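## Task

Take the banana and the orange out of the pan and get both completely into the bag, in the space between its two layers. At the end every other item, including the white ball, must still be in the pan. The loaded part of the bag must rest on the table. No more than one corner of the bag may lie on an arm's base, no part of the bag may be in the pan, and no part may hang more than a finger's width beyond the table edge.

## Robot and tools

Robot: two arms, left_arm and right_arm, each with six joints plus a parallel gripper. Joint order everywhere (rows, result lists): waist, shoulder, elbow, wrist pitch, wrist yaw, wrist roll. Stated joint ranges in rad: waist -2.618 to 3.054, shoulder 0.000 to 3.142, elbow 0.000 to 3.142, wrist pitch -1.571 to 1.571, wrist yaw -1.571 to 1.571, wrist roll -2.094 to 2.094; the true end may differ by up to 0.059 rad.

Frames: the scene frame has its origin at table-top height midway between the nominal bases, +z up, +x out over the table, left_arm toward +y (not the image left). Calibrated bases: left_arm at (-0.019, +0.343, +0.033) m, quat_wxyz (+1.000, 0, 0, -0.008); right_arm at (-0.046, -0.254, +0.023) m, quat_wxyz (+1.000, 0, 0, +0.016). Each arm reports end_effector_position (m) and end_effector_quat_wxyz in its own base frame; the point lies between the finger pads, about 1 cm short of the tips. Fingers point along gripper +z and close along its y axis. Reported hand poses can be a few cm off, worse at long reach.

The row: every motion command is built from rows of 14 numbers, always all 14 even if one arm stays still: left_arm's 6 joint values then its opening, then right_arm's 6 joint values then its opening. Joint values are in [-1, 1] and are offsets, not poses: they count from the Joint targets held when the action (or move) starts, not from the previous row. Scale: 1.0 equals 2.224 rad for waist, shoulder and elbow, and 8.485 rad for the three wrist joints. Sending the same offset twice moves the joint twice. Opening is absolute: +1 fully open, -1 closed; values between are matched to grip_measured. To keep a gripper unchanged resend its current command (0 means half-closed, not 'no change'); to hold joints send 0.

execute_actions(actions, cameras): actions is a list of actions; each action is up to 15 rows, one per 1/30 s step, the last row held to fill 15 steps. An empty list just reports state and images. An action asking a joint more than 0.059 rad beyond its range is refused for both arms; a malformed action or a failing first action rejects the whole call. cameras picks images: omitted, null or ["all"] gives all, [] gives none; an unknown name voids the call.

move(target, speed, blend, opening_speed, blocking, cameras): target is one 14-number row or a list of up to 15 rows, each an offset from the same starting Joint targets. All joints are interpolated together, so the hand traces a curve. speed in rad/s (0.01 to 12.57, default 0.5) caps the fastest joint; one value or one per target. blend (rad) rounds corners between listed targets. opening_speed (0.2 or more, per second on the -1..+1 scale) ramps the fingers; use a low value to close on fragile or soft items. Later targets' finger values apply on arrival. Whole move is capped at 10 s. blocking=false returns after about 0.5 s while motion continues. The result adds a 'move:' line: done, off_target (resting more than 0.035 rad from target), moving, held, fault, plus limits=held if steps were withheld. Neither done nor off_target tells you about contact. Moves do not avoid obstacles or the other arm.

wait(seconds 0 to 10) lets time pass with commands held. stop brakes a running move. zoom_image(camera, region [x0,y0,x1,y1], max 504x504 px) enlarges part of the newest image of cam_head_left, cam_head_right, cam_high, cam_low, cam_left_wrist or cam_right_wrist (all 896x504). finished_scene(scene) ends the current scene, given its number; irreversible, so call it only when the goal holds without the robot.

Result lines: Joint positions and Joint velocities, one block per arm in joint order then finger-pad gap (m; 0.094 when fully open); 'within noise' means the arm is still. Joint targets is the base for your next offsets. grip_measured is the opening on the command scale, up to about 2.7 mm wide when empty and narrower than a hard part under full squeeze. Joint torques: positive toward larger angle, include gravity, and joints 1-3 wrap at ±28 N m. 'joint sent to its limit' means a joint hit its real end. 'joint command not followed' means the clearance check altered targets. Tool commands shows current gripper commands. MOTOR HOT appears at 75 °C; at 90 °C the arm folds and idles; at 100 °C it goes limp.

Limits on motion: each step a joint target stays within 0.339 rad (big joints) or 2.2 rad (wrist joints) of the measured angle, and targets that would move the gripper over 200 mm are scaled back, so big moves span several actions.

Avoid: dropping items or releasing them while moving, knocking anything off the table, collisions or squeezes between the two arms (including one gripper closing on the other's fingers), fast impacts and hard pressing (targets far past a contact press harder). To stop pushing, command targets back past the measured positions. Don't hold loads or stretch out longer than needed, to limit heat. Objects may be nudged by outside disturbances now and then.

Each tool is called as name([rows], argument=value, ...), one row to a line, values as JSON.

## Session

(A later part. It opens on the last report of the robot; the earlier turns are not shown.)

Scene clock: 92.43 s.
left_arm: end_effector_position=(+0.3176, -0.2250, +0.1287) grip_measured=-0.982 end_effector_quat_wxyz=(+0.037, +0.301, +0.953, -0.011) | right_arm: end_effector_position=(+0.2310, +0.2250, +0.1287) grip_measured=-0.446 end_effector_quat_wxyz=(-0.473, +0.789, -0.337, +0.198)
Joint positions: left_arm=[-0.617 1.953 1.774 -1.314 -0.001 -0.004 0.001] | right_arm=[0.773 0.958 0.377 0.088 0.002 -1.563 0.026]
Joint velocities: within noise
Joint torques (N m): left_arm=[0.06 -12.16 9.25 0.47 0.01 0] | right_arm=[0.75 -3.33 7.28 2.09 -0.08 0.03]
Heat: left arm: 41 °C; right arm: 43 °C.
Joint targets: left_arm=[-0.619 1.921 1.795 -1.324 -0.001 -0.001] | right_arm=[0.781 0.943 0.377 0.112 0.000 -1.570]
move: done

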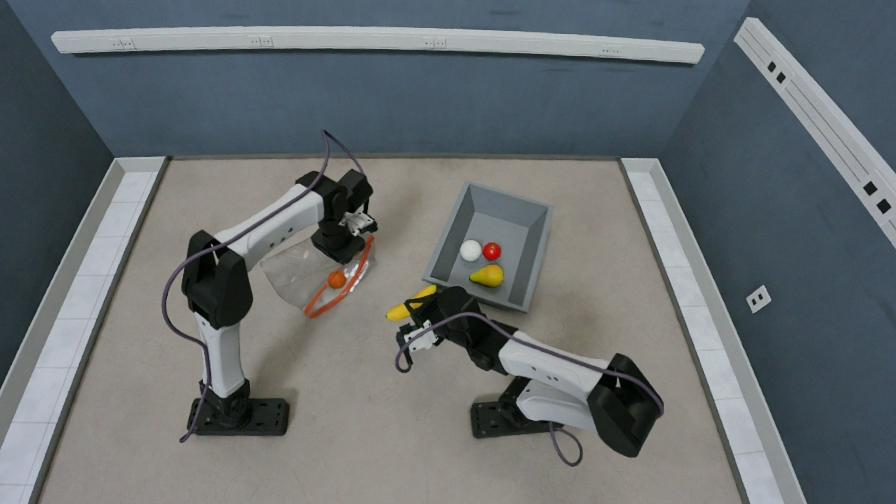

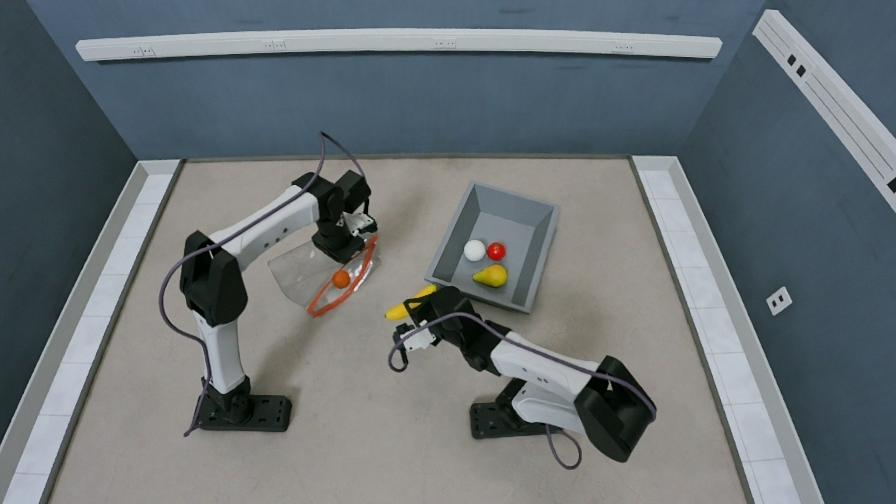

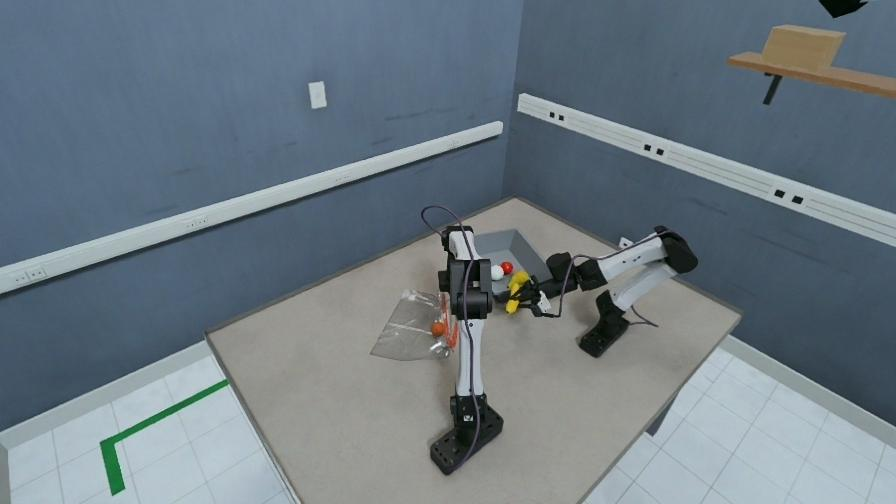

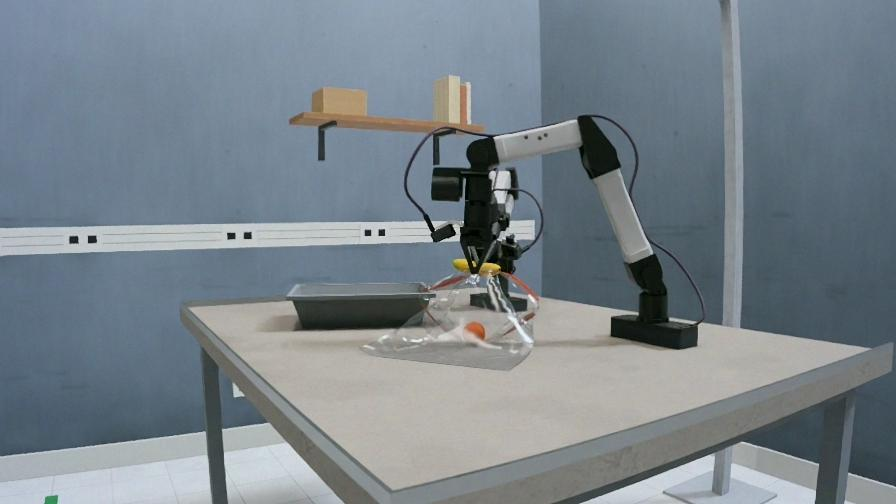

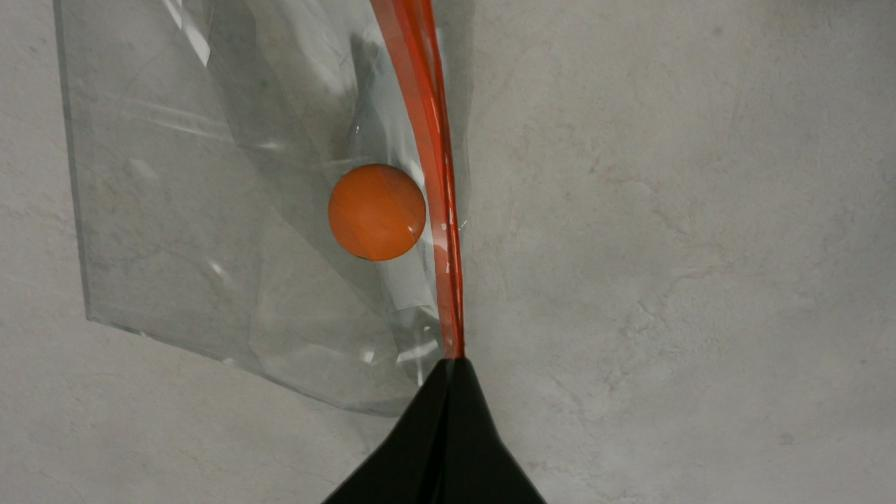

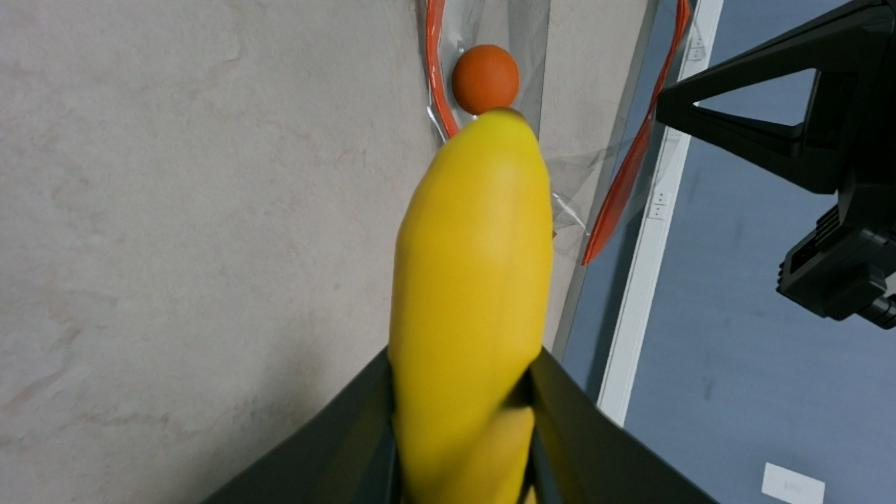

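move([
  [0,0,0,0,0,0,-1,0,0.3085,-0.0301,0.101,0,0,-0.45],
  [0,0,0,0,0,0,-1,0,0.3674,0.0612,0.0925,0,0,-0.45],
  [0,0,0,0,0,0,-1,0,0.4791,0.1897,0.0881,0,0,-0.45],
  [0,0,0,0,0,0,-1,0,0.6025,0.3116,0.0885,0,0,-0.45],
], speed=[0.7,0.4,0.25,0.2], blend=0.04)

zoom_image(camera="cam_low", region=[320, 230, 560, 390])

Scene clock: 97.50 s.
left_arm: end_effector_position=(+0.3176, -0.2250, +0.1287) grip_measured=-0.982 end_effector_quat_wxyz=(+0.037, +0.301, +0.953, -0.011) | right_arm: end_effector_position=(+0.4078, +0.3975, +0.0459) grip_measured=-0.446 end_effector_quat_wxyz=(-0.555, +0.734, -0.313, +0.233)
Joint positions: left_arm=[-0.617 1.953 1.774 -1.314 -0.001 -0.004 0.001] | right_arm=[0.773 2.252 1.062 0.911 0.002 -1.564 0.026]
Joint velocities: within noise
Joint torques (N m): left_arm=[0.08 -12.22 9.26 0.47 0.01 -0.01] | right_arm=[0.75 -8.02 6.02 1.42 -0.07 0.06]
Heat: left arm: 41 °C; right arm: 42 °C.
Joint targets: left_arm=[-0.619 1.921 1.795 -1.324 -0.001 -0.001] | right_arm=[0.781 2.283 1.070 0.863 0.000 -1.570]
move: off_target (right_arm); right_arm: the wrist pitch is farthest, 0.048 rad from its target

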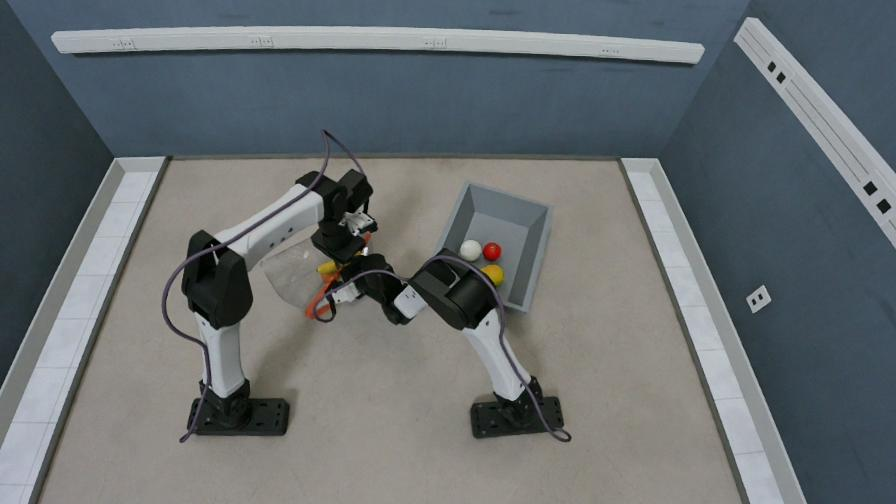

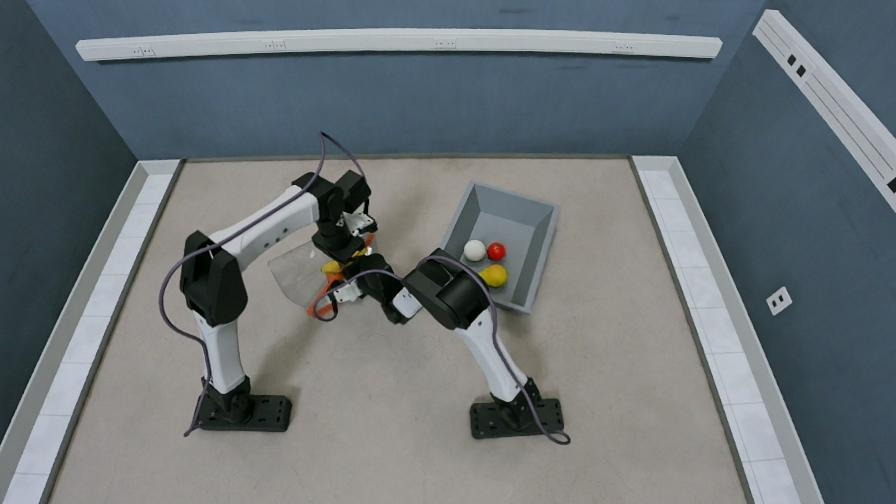

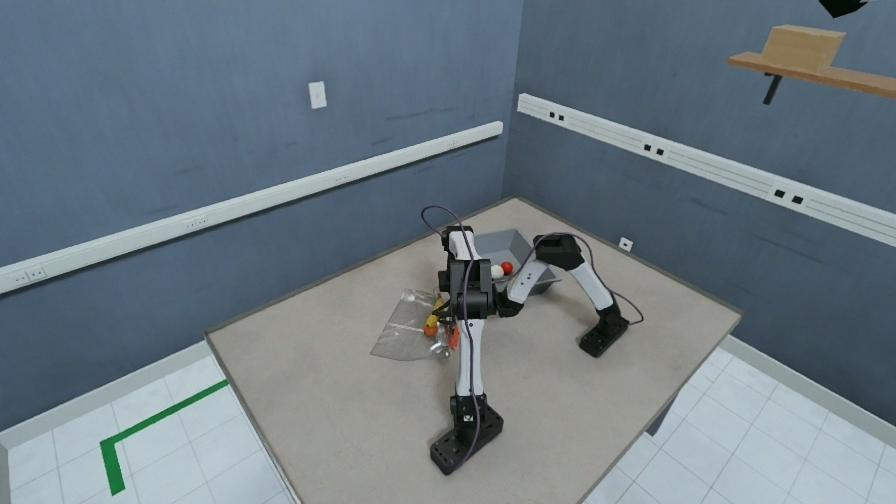

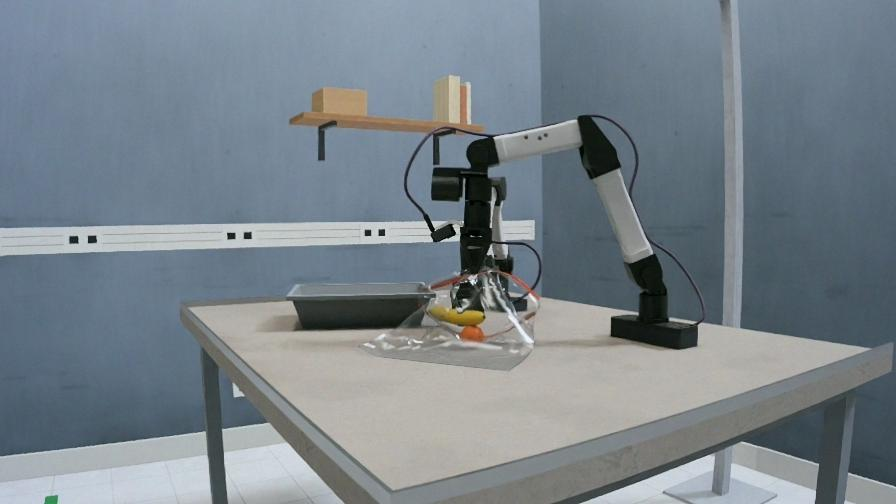

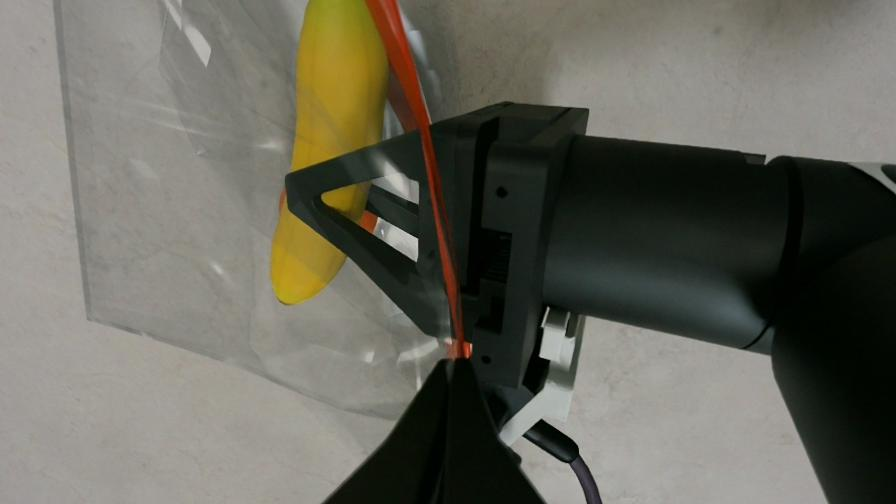

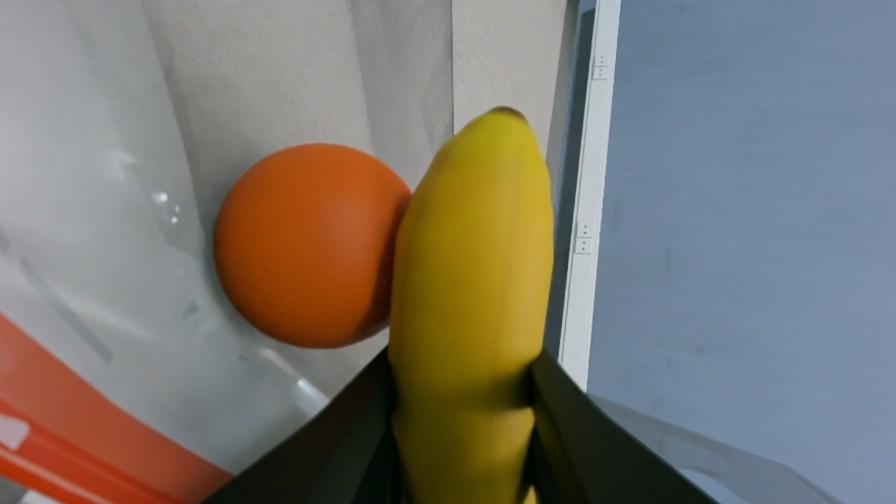

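Scaled by 2.100 from the camera's 896x504 image, which has a finer 1280x720 frame.

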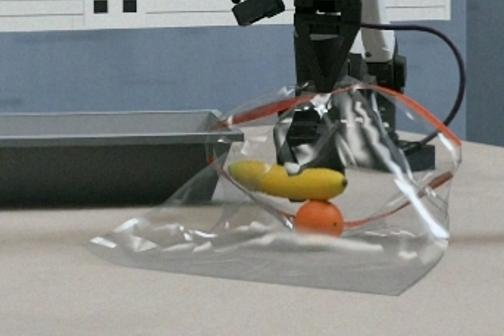

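move([
  [0,0,0,0,0,0,-1,0,-0.1234,-0.1219,-0.0004,0,0,-0.45],
  [0,0,0,0,0,0,-1,0,-0.0728,-0.1259,0.0139,0,0,-0.45],
  [0,0,0,0,0,0,-1,0,0,0,0,0,0,-0.45],
], speed=0.2)

zoom_image(camera="cam_low", region=[320, 230, 560, 390])

Scene clock: 101.90 s.
left_arm: end_effector_position=(+0.3176, -0.2250, +0.1287) grip_measured=-0.982 end_effector_quat_wxyz=(+0.037, +0.301, +0.953, -0.011) | right_arm: end_effector_position=(+0.4007, +0.3907, +0.0185) grip_measured=-0.446 end_effector_quat_wxyz=(-0.523, +0.758, -0.323, +0.219)
Joint positions: left_arm=[-0.617 1.953 1.774 -1.314 -0.001 -0.004 0.001] | right_arm=[0.773 2.269 1.047 0.858 0.002 -1.564 0.026]
Joint velocities: within noise
Joint torques (N m): left_arm=[0.06 -12.22 9.29 0.48 0.01 -0.01] | right_arm=[0.72 -9.47 7.27 1.92 -0.07 0.06]
Heat: left arm: 41 °C; right arm: 42 °C.
Joint targets: left_arm=[-0.619 1.921 1.795 -1.324 -0.001 -0.001] | right_arm=[0.781 2.283 1.070 0.863 0.000 -1.570]
move: done

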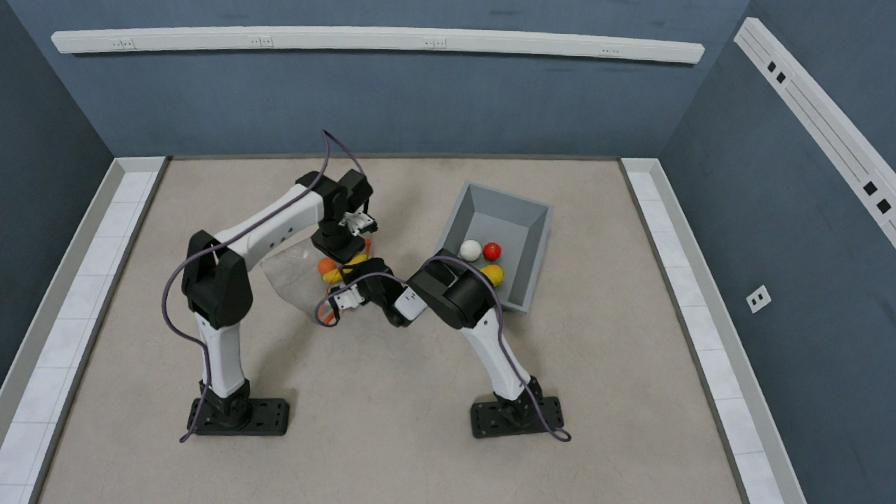

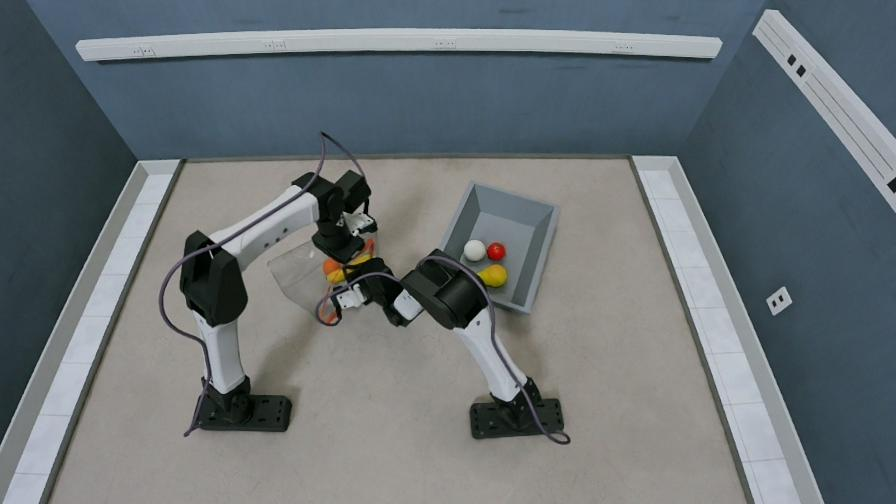

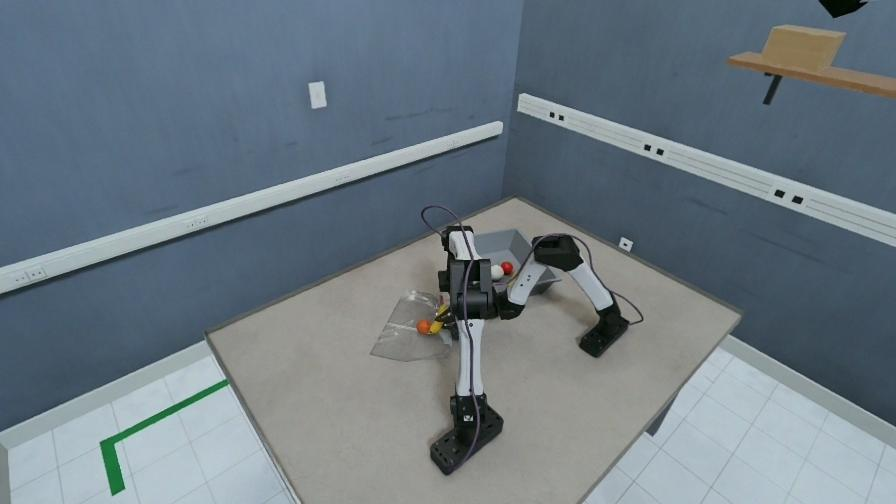

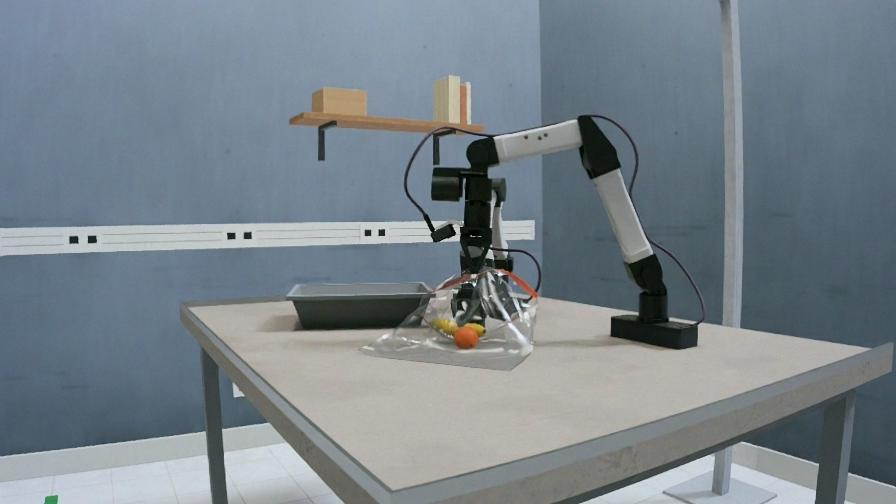

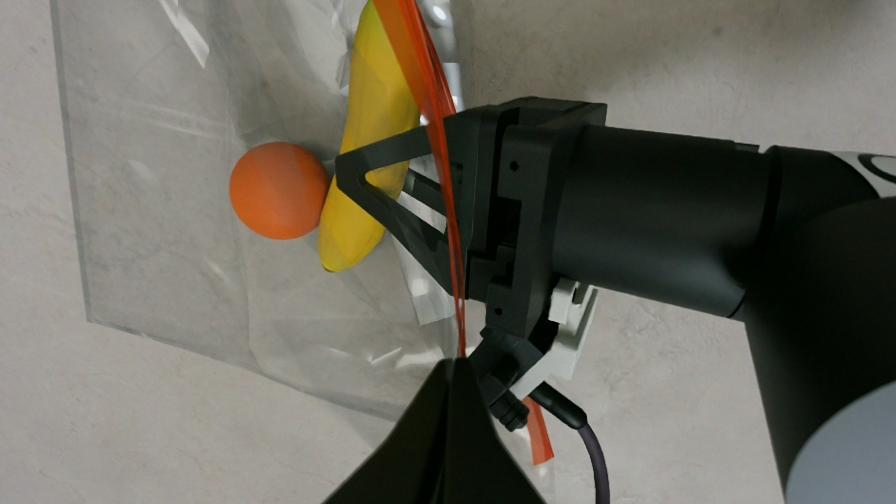

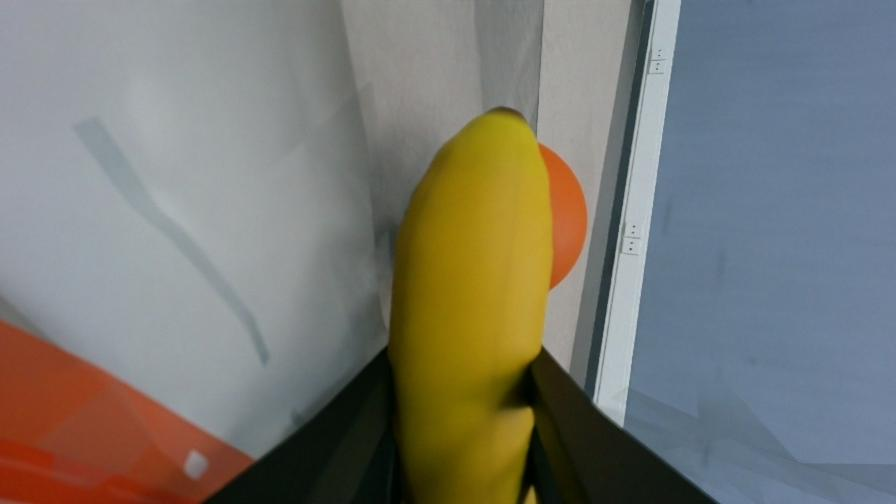

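Scaled by 2.100 from the camera's 896x504 image, which has a finer 1280x720 frame.

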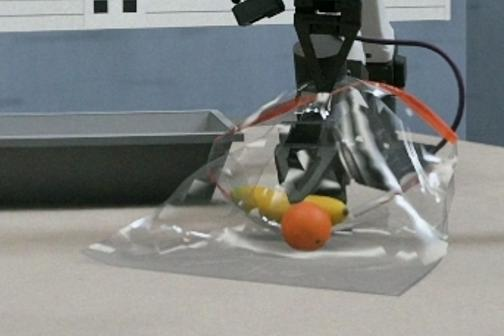

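move([
  [0,0,0,0,0,0,-1,0,0,0,0,0,0,-0.05],
  [0,0,0,0,0,0,-1,0,-0.0728,-0.1259,0.0139,0,0,-0.05],
  [0,0,0,0,0,0,-1,0,-0.22,-0.23,0.006,0,0,-0.05],
], speed=[0.2,0.15,0.25], opening_speed=0.4)

zoom_image(camera="cam_head_right", region=[240, 180, 452, 340])

zoom_image(camera="cam_low", region=[320, 230, 560, 390])

Scene clock: 107.47 s.
left_arm: end_effector_position=(+0.3176, -0.2250, +0.1287) grip_measured=-0.982 end_effector_quat_wxyz=(+0.037, +0.301, +0.953, -0.011) | right_arm: end_effector_position=(+0.3212, +0.3131, +0.0675) grip_measured=-0.051 end_effector_quat_wxyz=(-0.526, +0.755, -0.322, +0.221)
Joint positions: left_arm=[-0.617 1.953 1.774 -1.314 -0.001 -0.004 0.001] | right_arm=[0.773 1.829 0.563 0.91 0.002 -1.565 0.045]
Joint velocities: within noise
Joint torques (N m): left_arm=[0.09 -12.16 9.31 0.47 0.01 0] | right_arm=[0.77 -10.13 4.48 1.95 -0.07 0.05]
Heat: left arm: 42 °C; right arm: 43 °C.
Joint targets: left_arm=[-0.619 1.921 1.795 -1.324 -0.001 -0.001] | right_arm=[0.781 1.794 0.558 0.914 0.000 -1.570]
move: done

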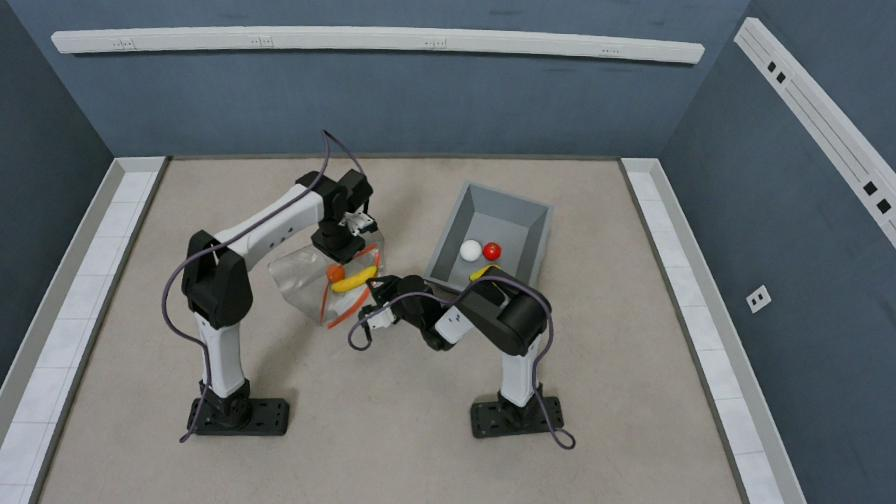

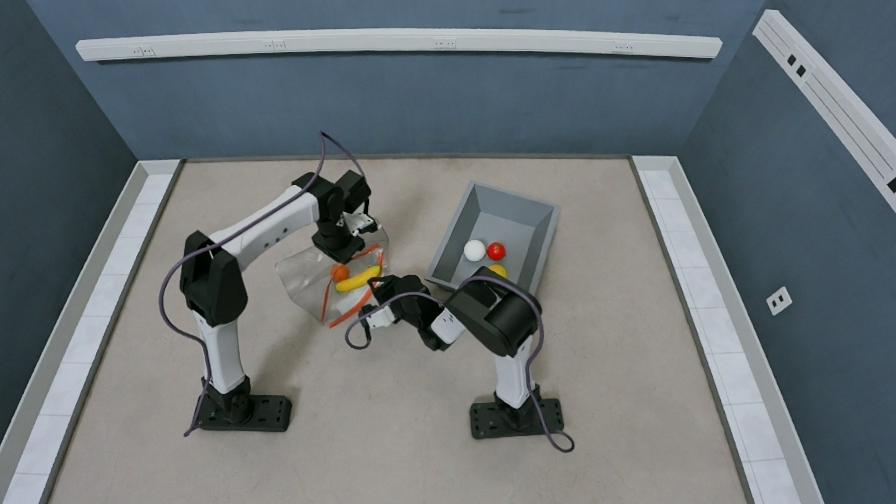

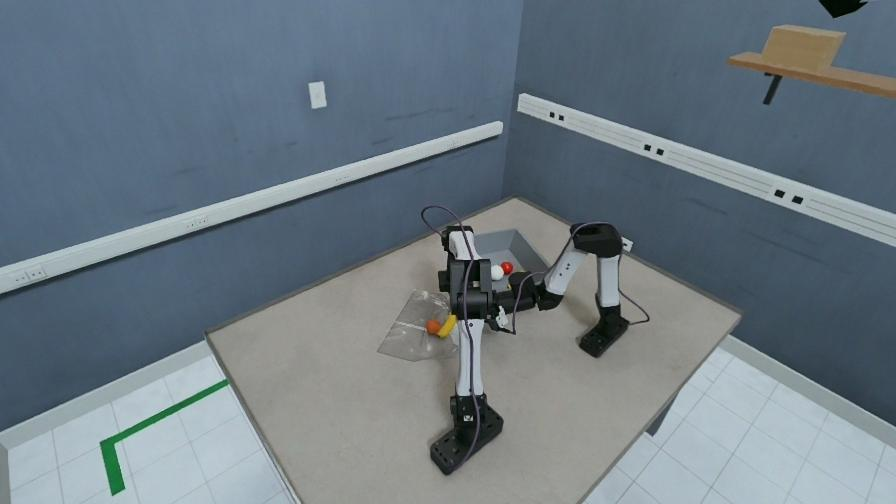

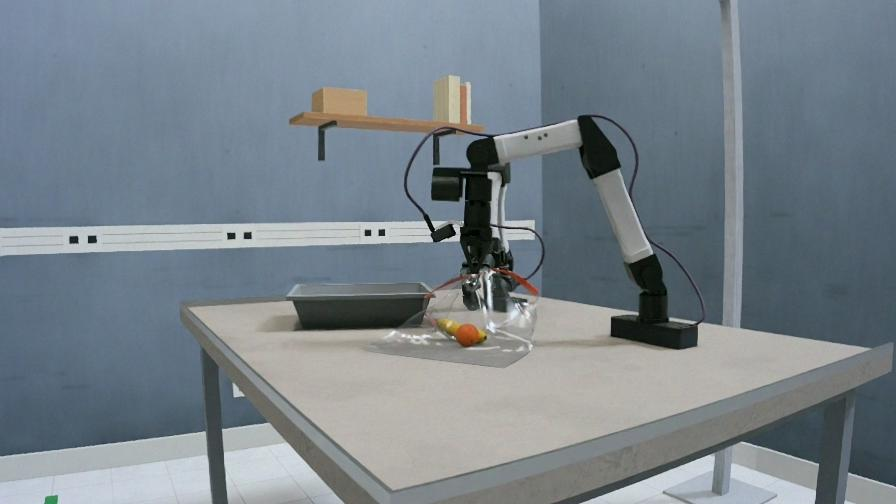

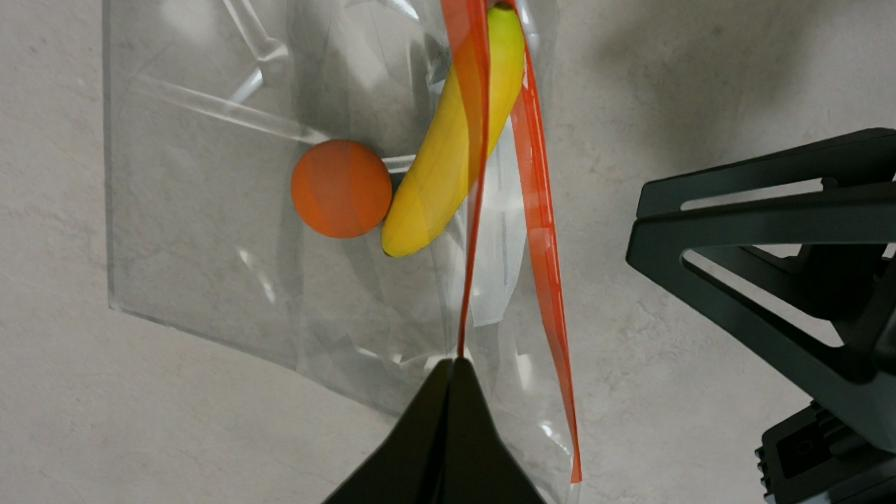

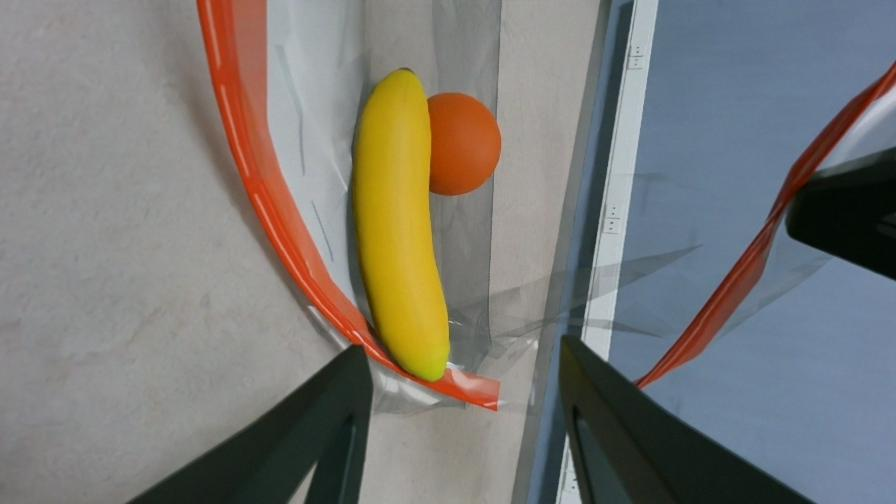

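Scaled by 2.377 from the camera's 896x504 image, which has a finer 1280x720 frame.

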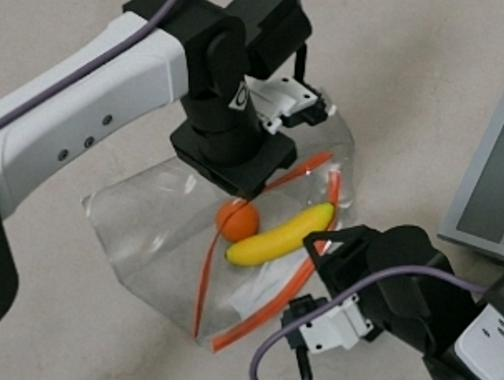

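Scaled by 2.100 from the camera's 896x504 image, which has a finer 1280x720 frame.

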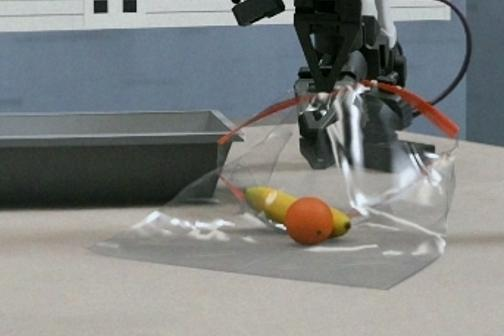

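move([
  [-0,0,0,0,0,0,-1,-0.012,0,0,0,0,0,-0.9],
  [0,0,0,0,0,0,-1,-0.012,0.0809,0.027,0.0108,0,0,-0.9],
  [0,0,0,0,0,0,-1,-0.012,0.1929,0.1866,-0.0016,0,0,-0.9],
  [0,0,0,0,0,0,-1,-0.012,0.1,0.12,-0.0016,0,0,-0.9],
  [0,0,0,0,0,0,-1,-0.012,0,0,0,0,0,-0.9],
], speed=[0.3,0.25,0.2,0.25,0.4])

zoom_image(camera="cam_head_right", region=[240, 180, 452, 340])

zoom_image(camera="cam_low", region=[320, 230, 560, 390])

Scene clock: 113.27 s.
left_arm: end_effector_position=(+0.3176, -0.2250, +0.1287) grip_measured=-0.982 end_effector_quat_wxyz=(+0.037, +0.301, +0.953, -0.011) | right_arm: end_effector_position=(+0.3240, +0.3077, +0.0633) grip_measured=-0.899 end_effector_quat_wxyz=(-0.519, +0.758, -0.328, +0.222)
Joint positions: left_arm=[-0.617 1.953 1.774 -1.314 -0.001 -0.004 0.001] | right_arm=[0.76 1.829 0.561 0.896 0.002 -1.565 0.005]
Joint velocities: within noise
Joint torques (N m): left_arm=[0.06 -12.18 9.22 0.47 0.01 -0.01] | right_arm=[-0.57 -10.19 4.57 2.07 -0.07 0.06]
Heat: left arm: 42 °C; right arm: 43 °C.
Joint targets: left_arm=[-0.619 1.921 1.795 -1.324 -0.001 -0.001] | right_arm=[0.754 1.794 0.558 0.914 0.000 -1.570]
move: done

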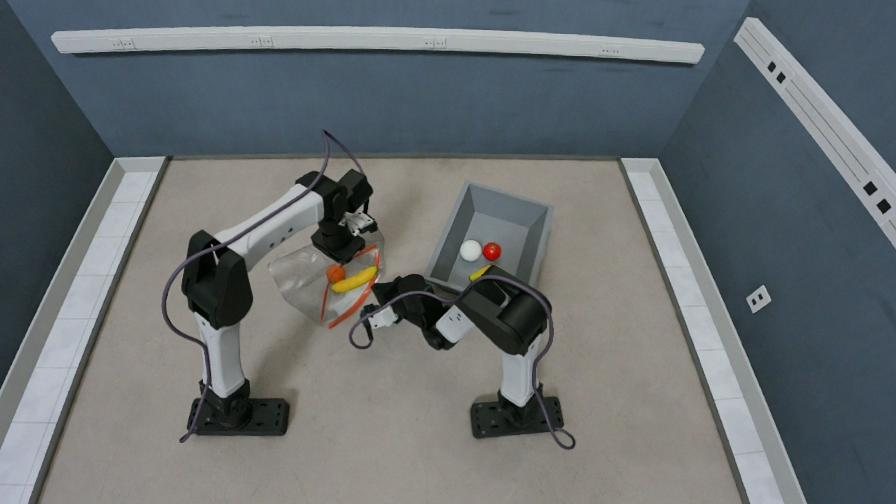

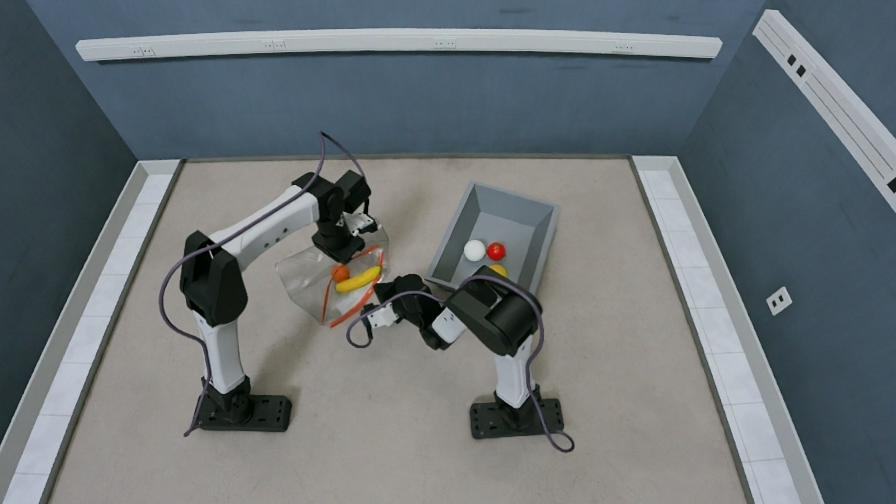

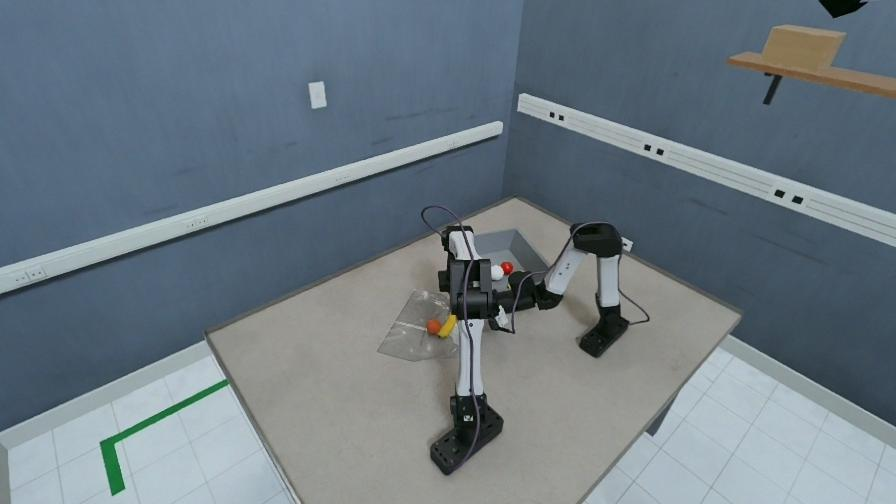

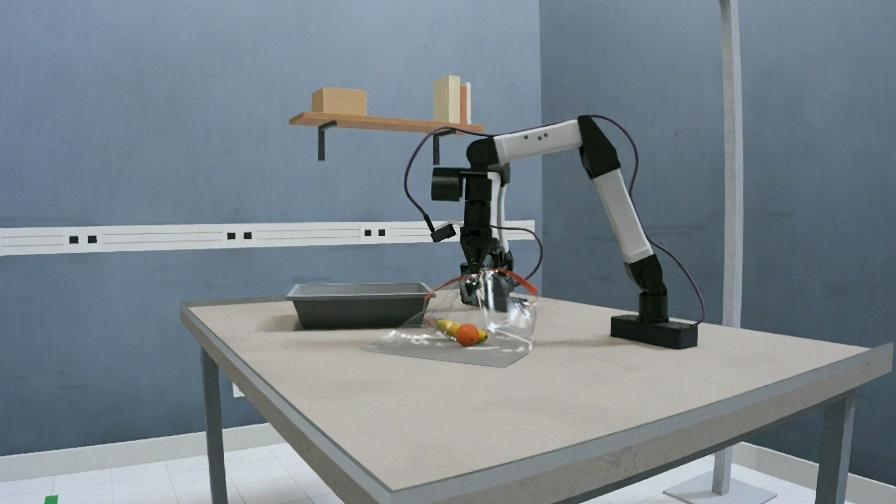

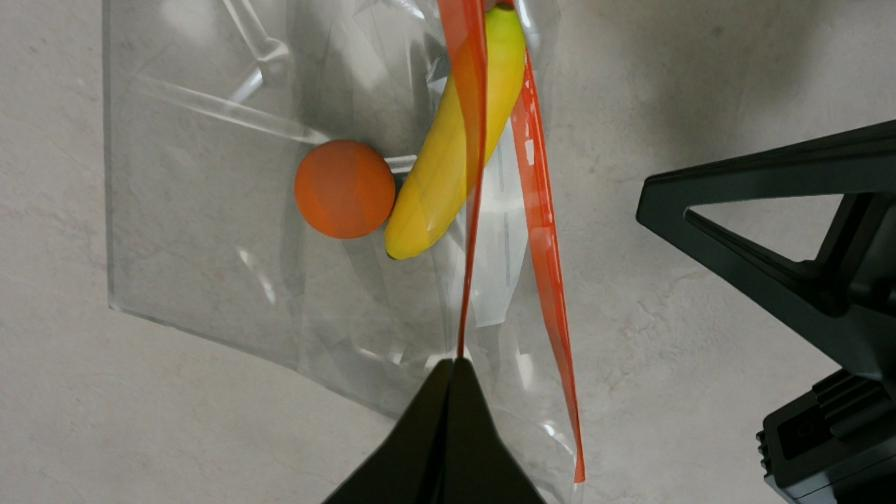

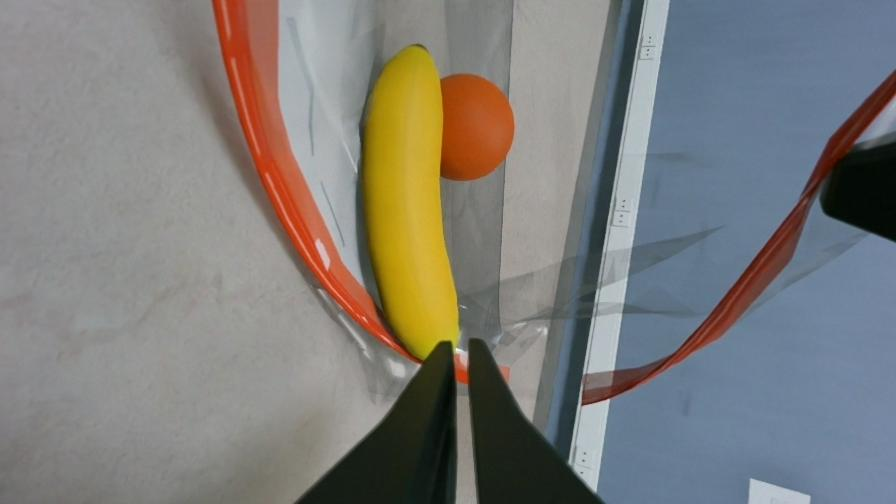

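Scaled by 2.377 from the camera's 896x504 image, which has a finer 1280x720 frame.

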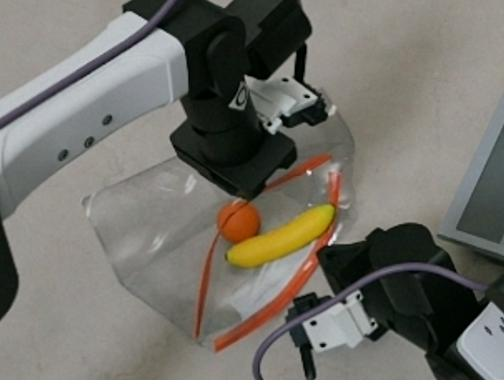

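Scaled by 2.100 from the camera's 896x504 image, which has a finer 1280x720 frame.

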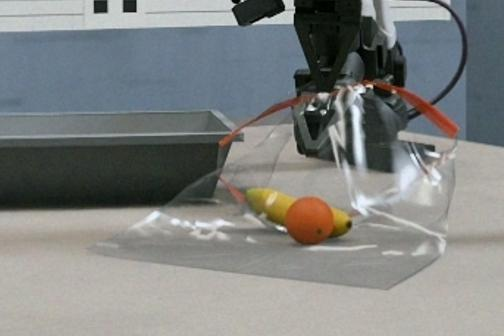

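move([
  [0,0,0,0,0,0,-1,-0.014,0,0,0,0,0,-0.9],
  [0,0,0,0,0,0,-1,-0.014,0.1205,0.0454,0.0067,0,0,-0.9],
  [0,0,0,0,0,0,-1,-0.014,0.2495,0.2325,0.0012,0,0,-0.9],
  [0,0,0,0,0,0,-1,-0.014,0.1,0.12,-0.0016,0,0,-0.9],
  [0,0,0,0,0,0,-1,0,0,0,0,0,0,-0.9],
], speed=[0.3,0.3,0.2,0.25,0.4], cameras=["cam_right_wrist","cam_head_right","cam_left_wrist"])

zoom_image(camera="cam_head_right", region=[240, 180, 452, 340])

Scene clock: 119.47 s.
left_arm: end_effector_position=(+0.3176, -0.2250, +0.1287) grip_measured=-0.982 end_effector_quat_wxyz=(+0.037, +0.301, +0.953, -0.011) | right_arm: end_effector_position=(+0.3281, +0.3038, +0.0639) grip_measured=-0.899 end_effector_quat_wxyz=(-0.518, +0.755, -0.332, +0.226)
Joint positions: left_arm=[-0.617 1.953 1.774 -1.314 -0.001 -0.004 0.001] | right_arm=[0.748 1.83 0.562 0.898 0.002 -1.568 0.005]
Joint velocities: within noise
Joint torques (N m): left_arm=[0.06 -12.21 9.24 0.46 0.01 -0.01] | right_arm=[0.64 -10.21 4.59 2.05 -0.07 0.1]
Heat: left arm: 42 °C; right arm: 43 °C.
Joint targets: left_arm=[-0.619 1.921 1.795 -1.324 -0.001 -0.001] | right_arm=[0.754 1.794 0.559 0.914 0.000 -1.570]
move: off_target (right_arm); right_arm: the shoulder is farthest, 0.036 rad from its target
Images, in order (width x height): cam_head_right 896x504, cam_left_wrist 896x504, cam_right_wrist 896x504.

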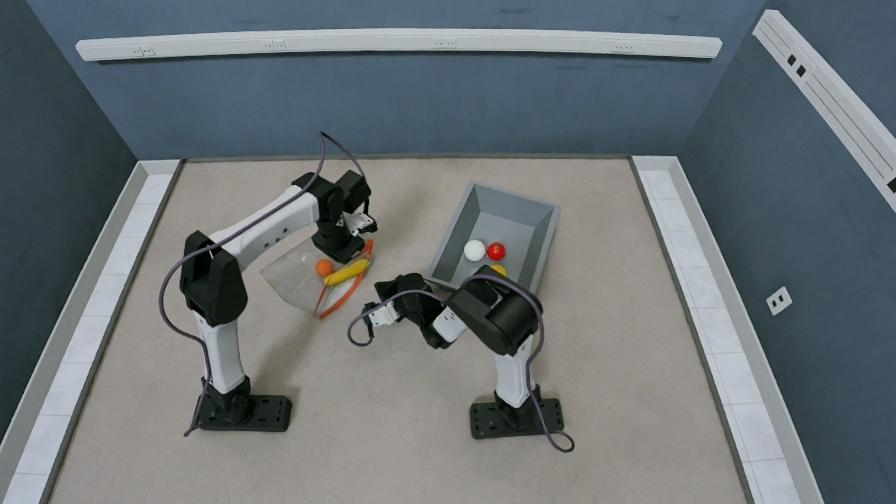

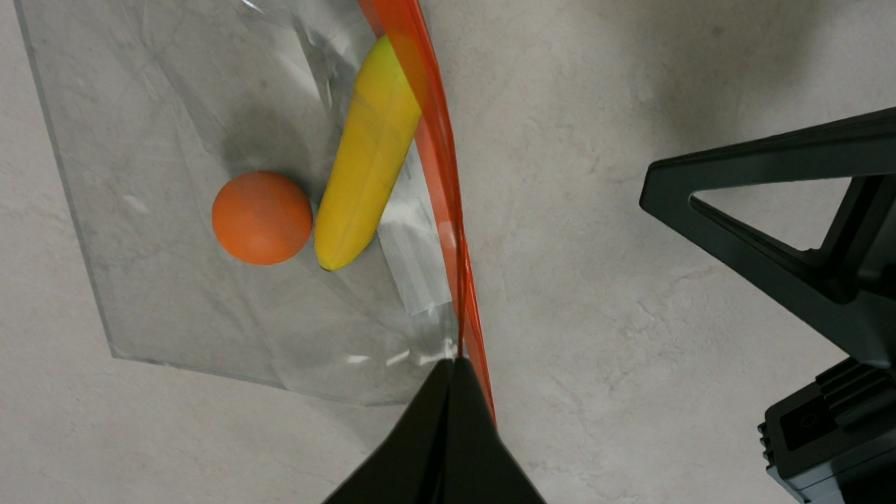

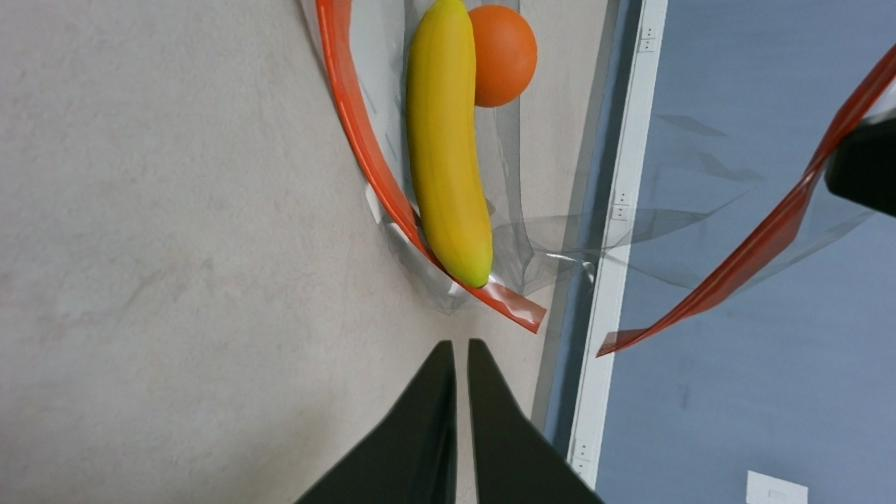

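Scaled by 2.377 from the camera's 896x504 image, which has a finer 1280x720 frame.

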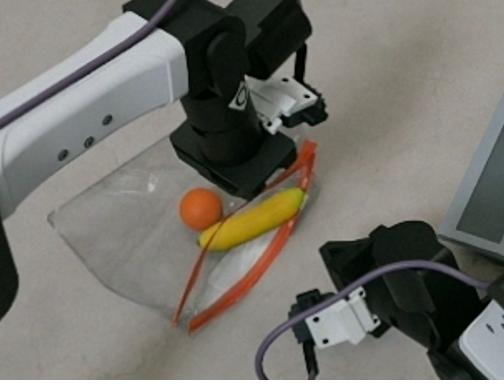

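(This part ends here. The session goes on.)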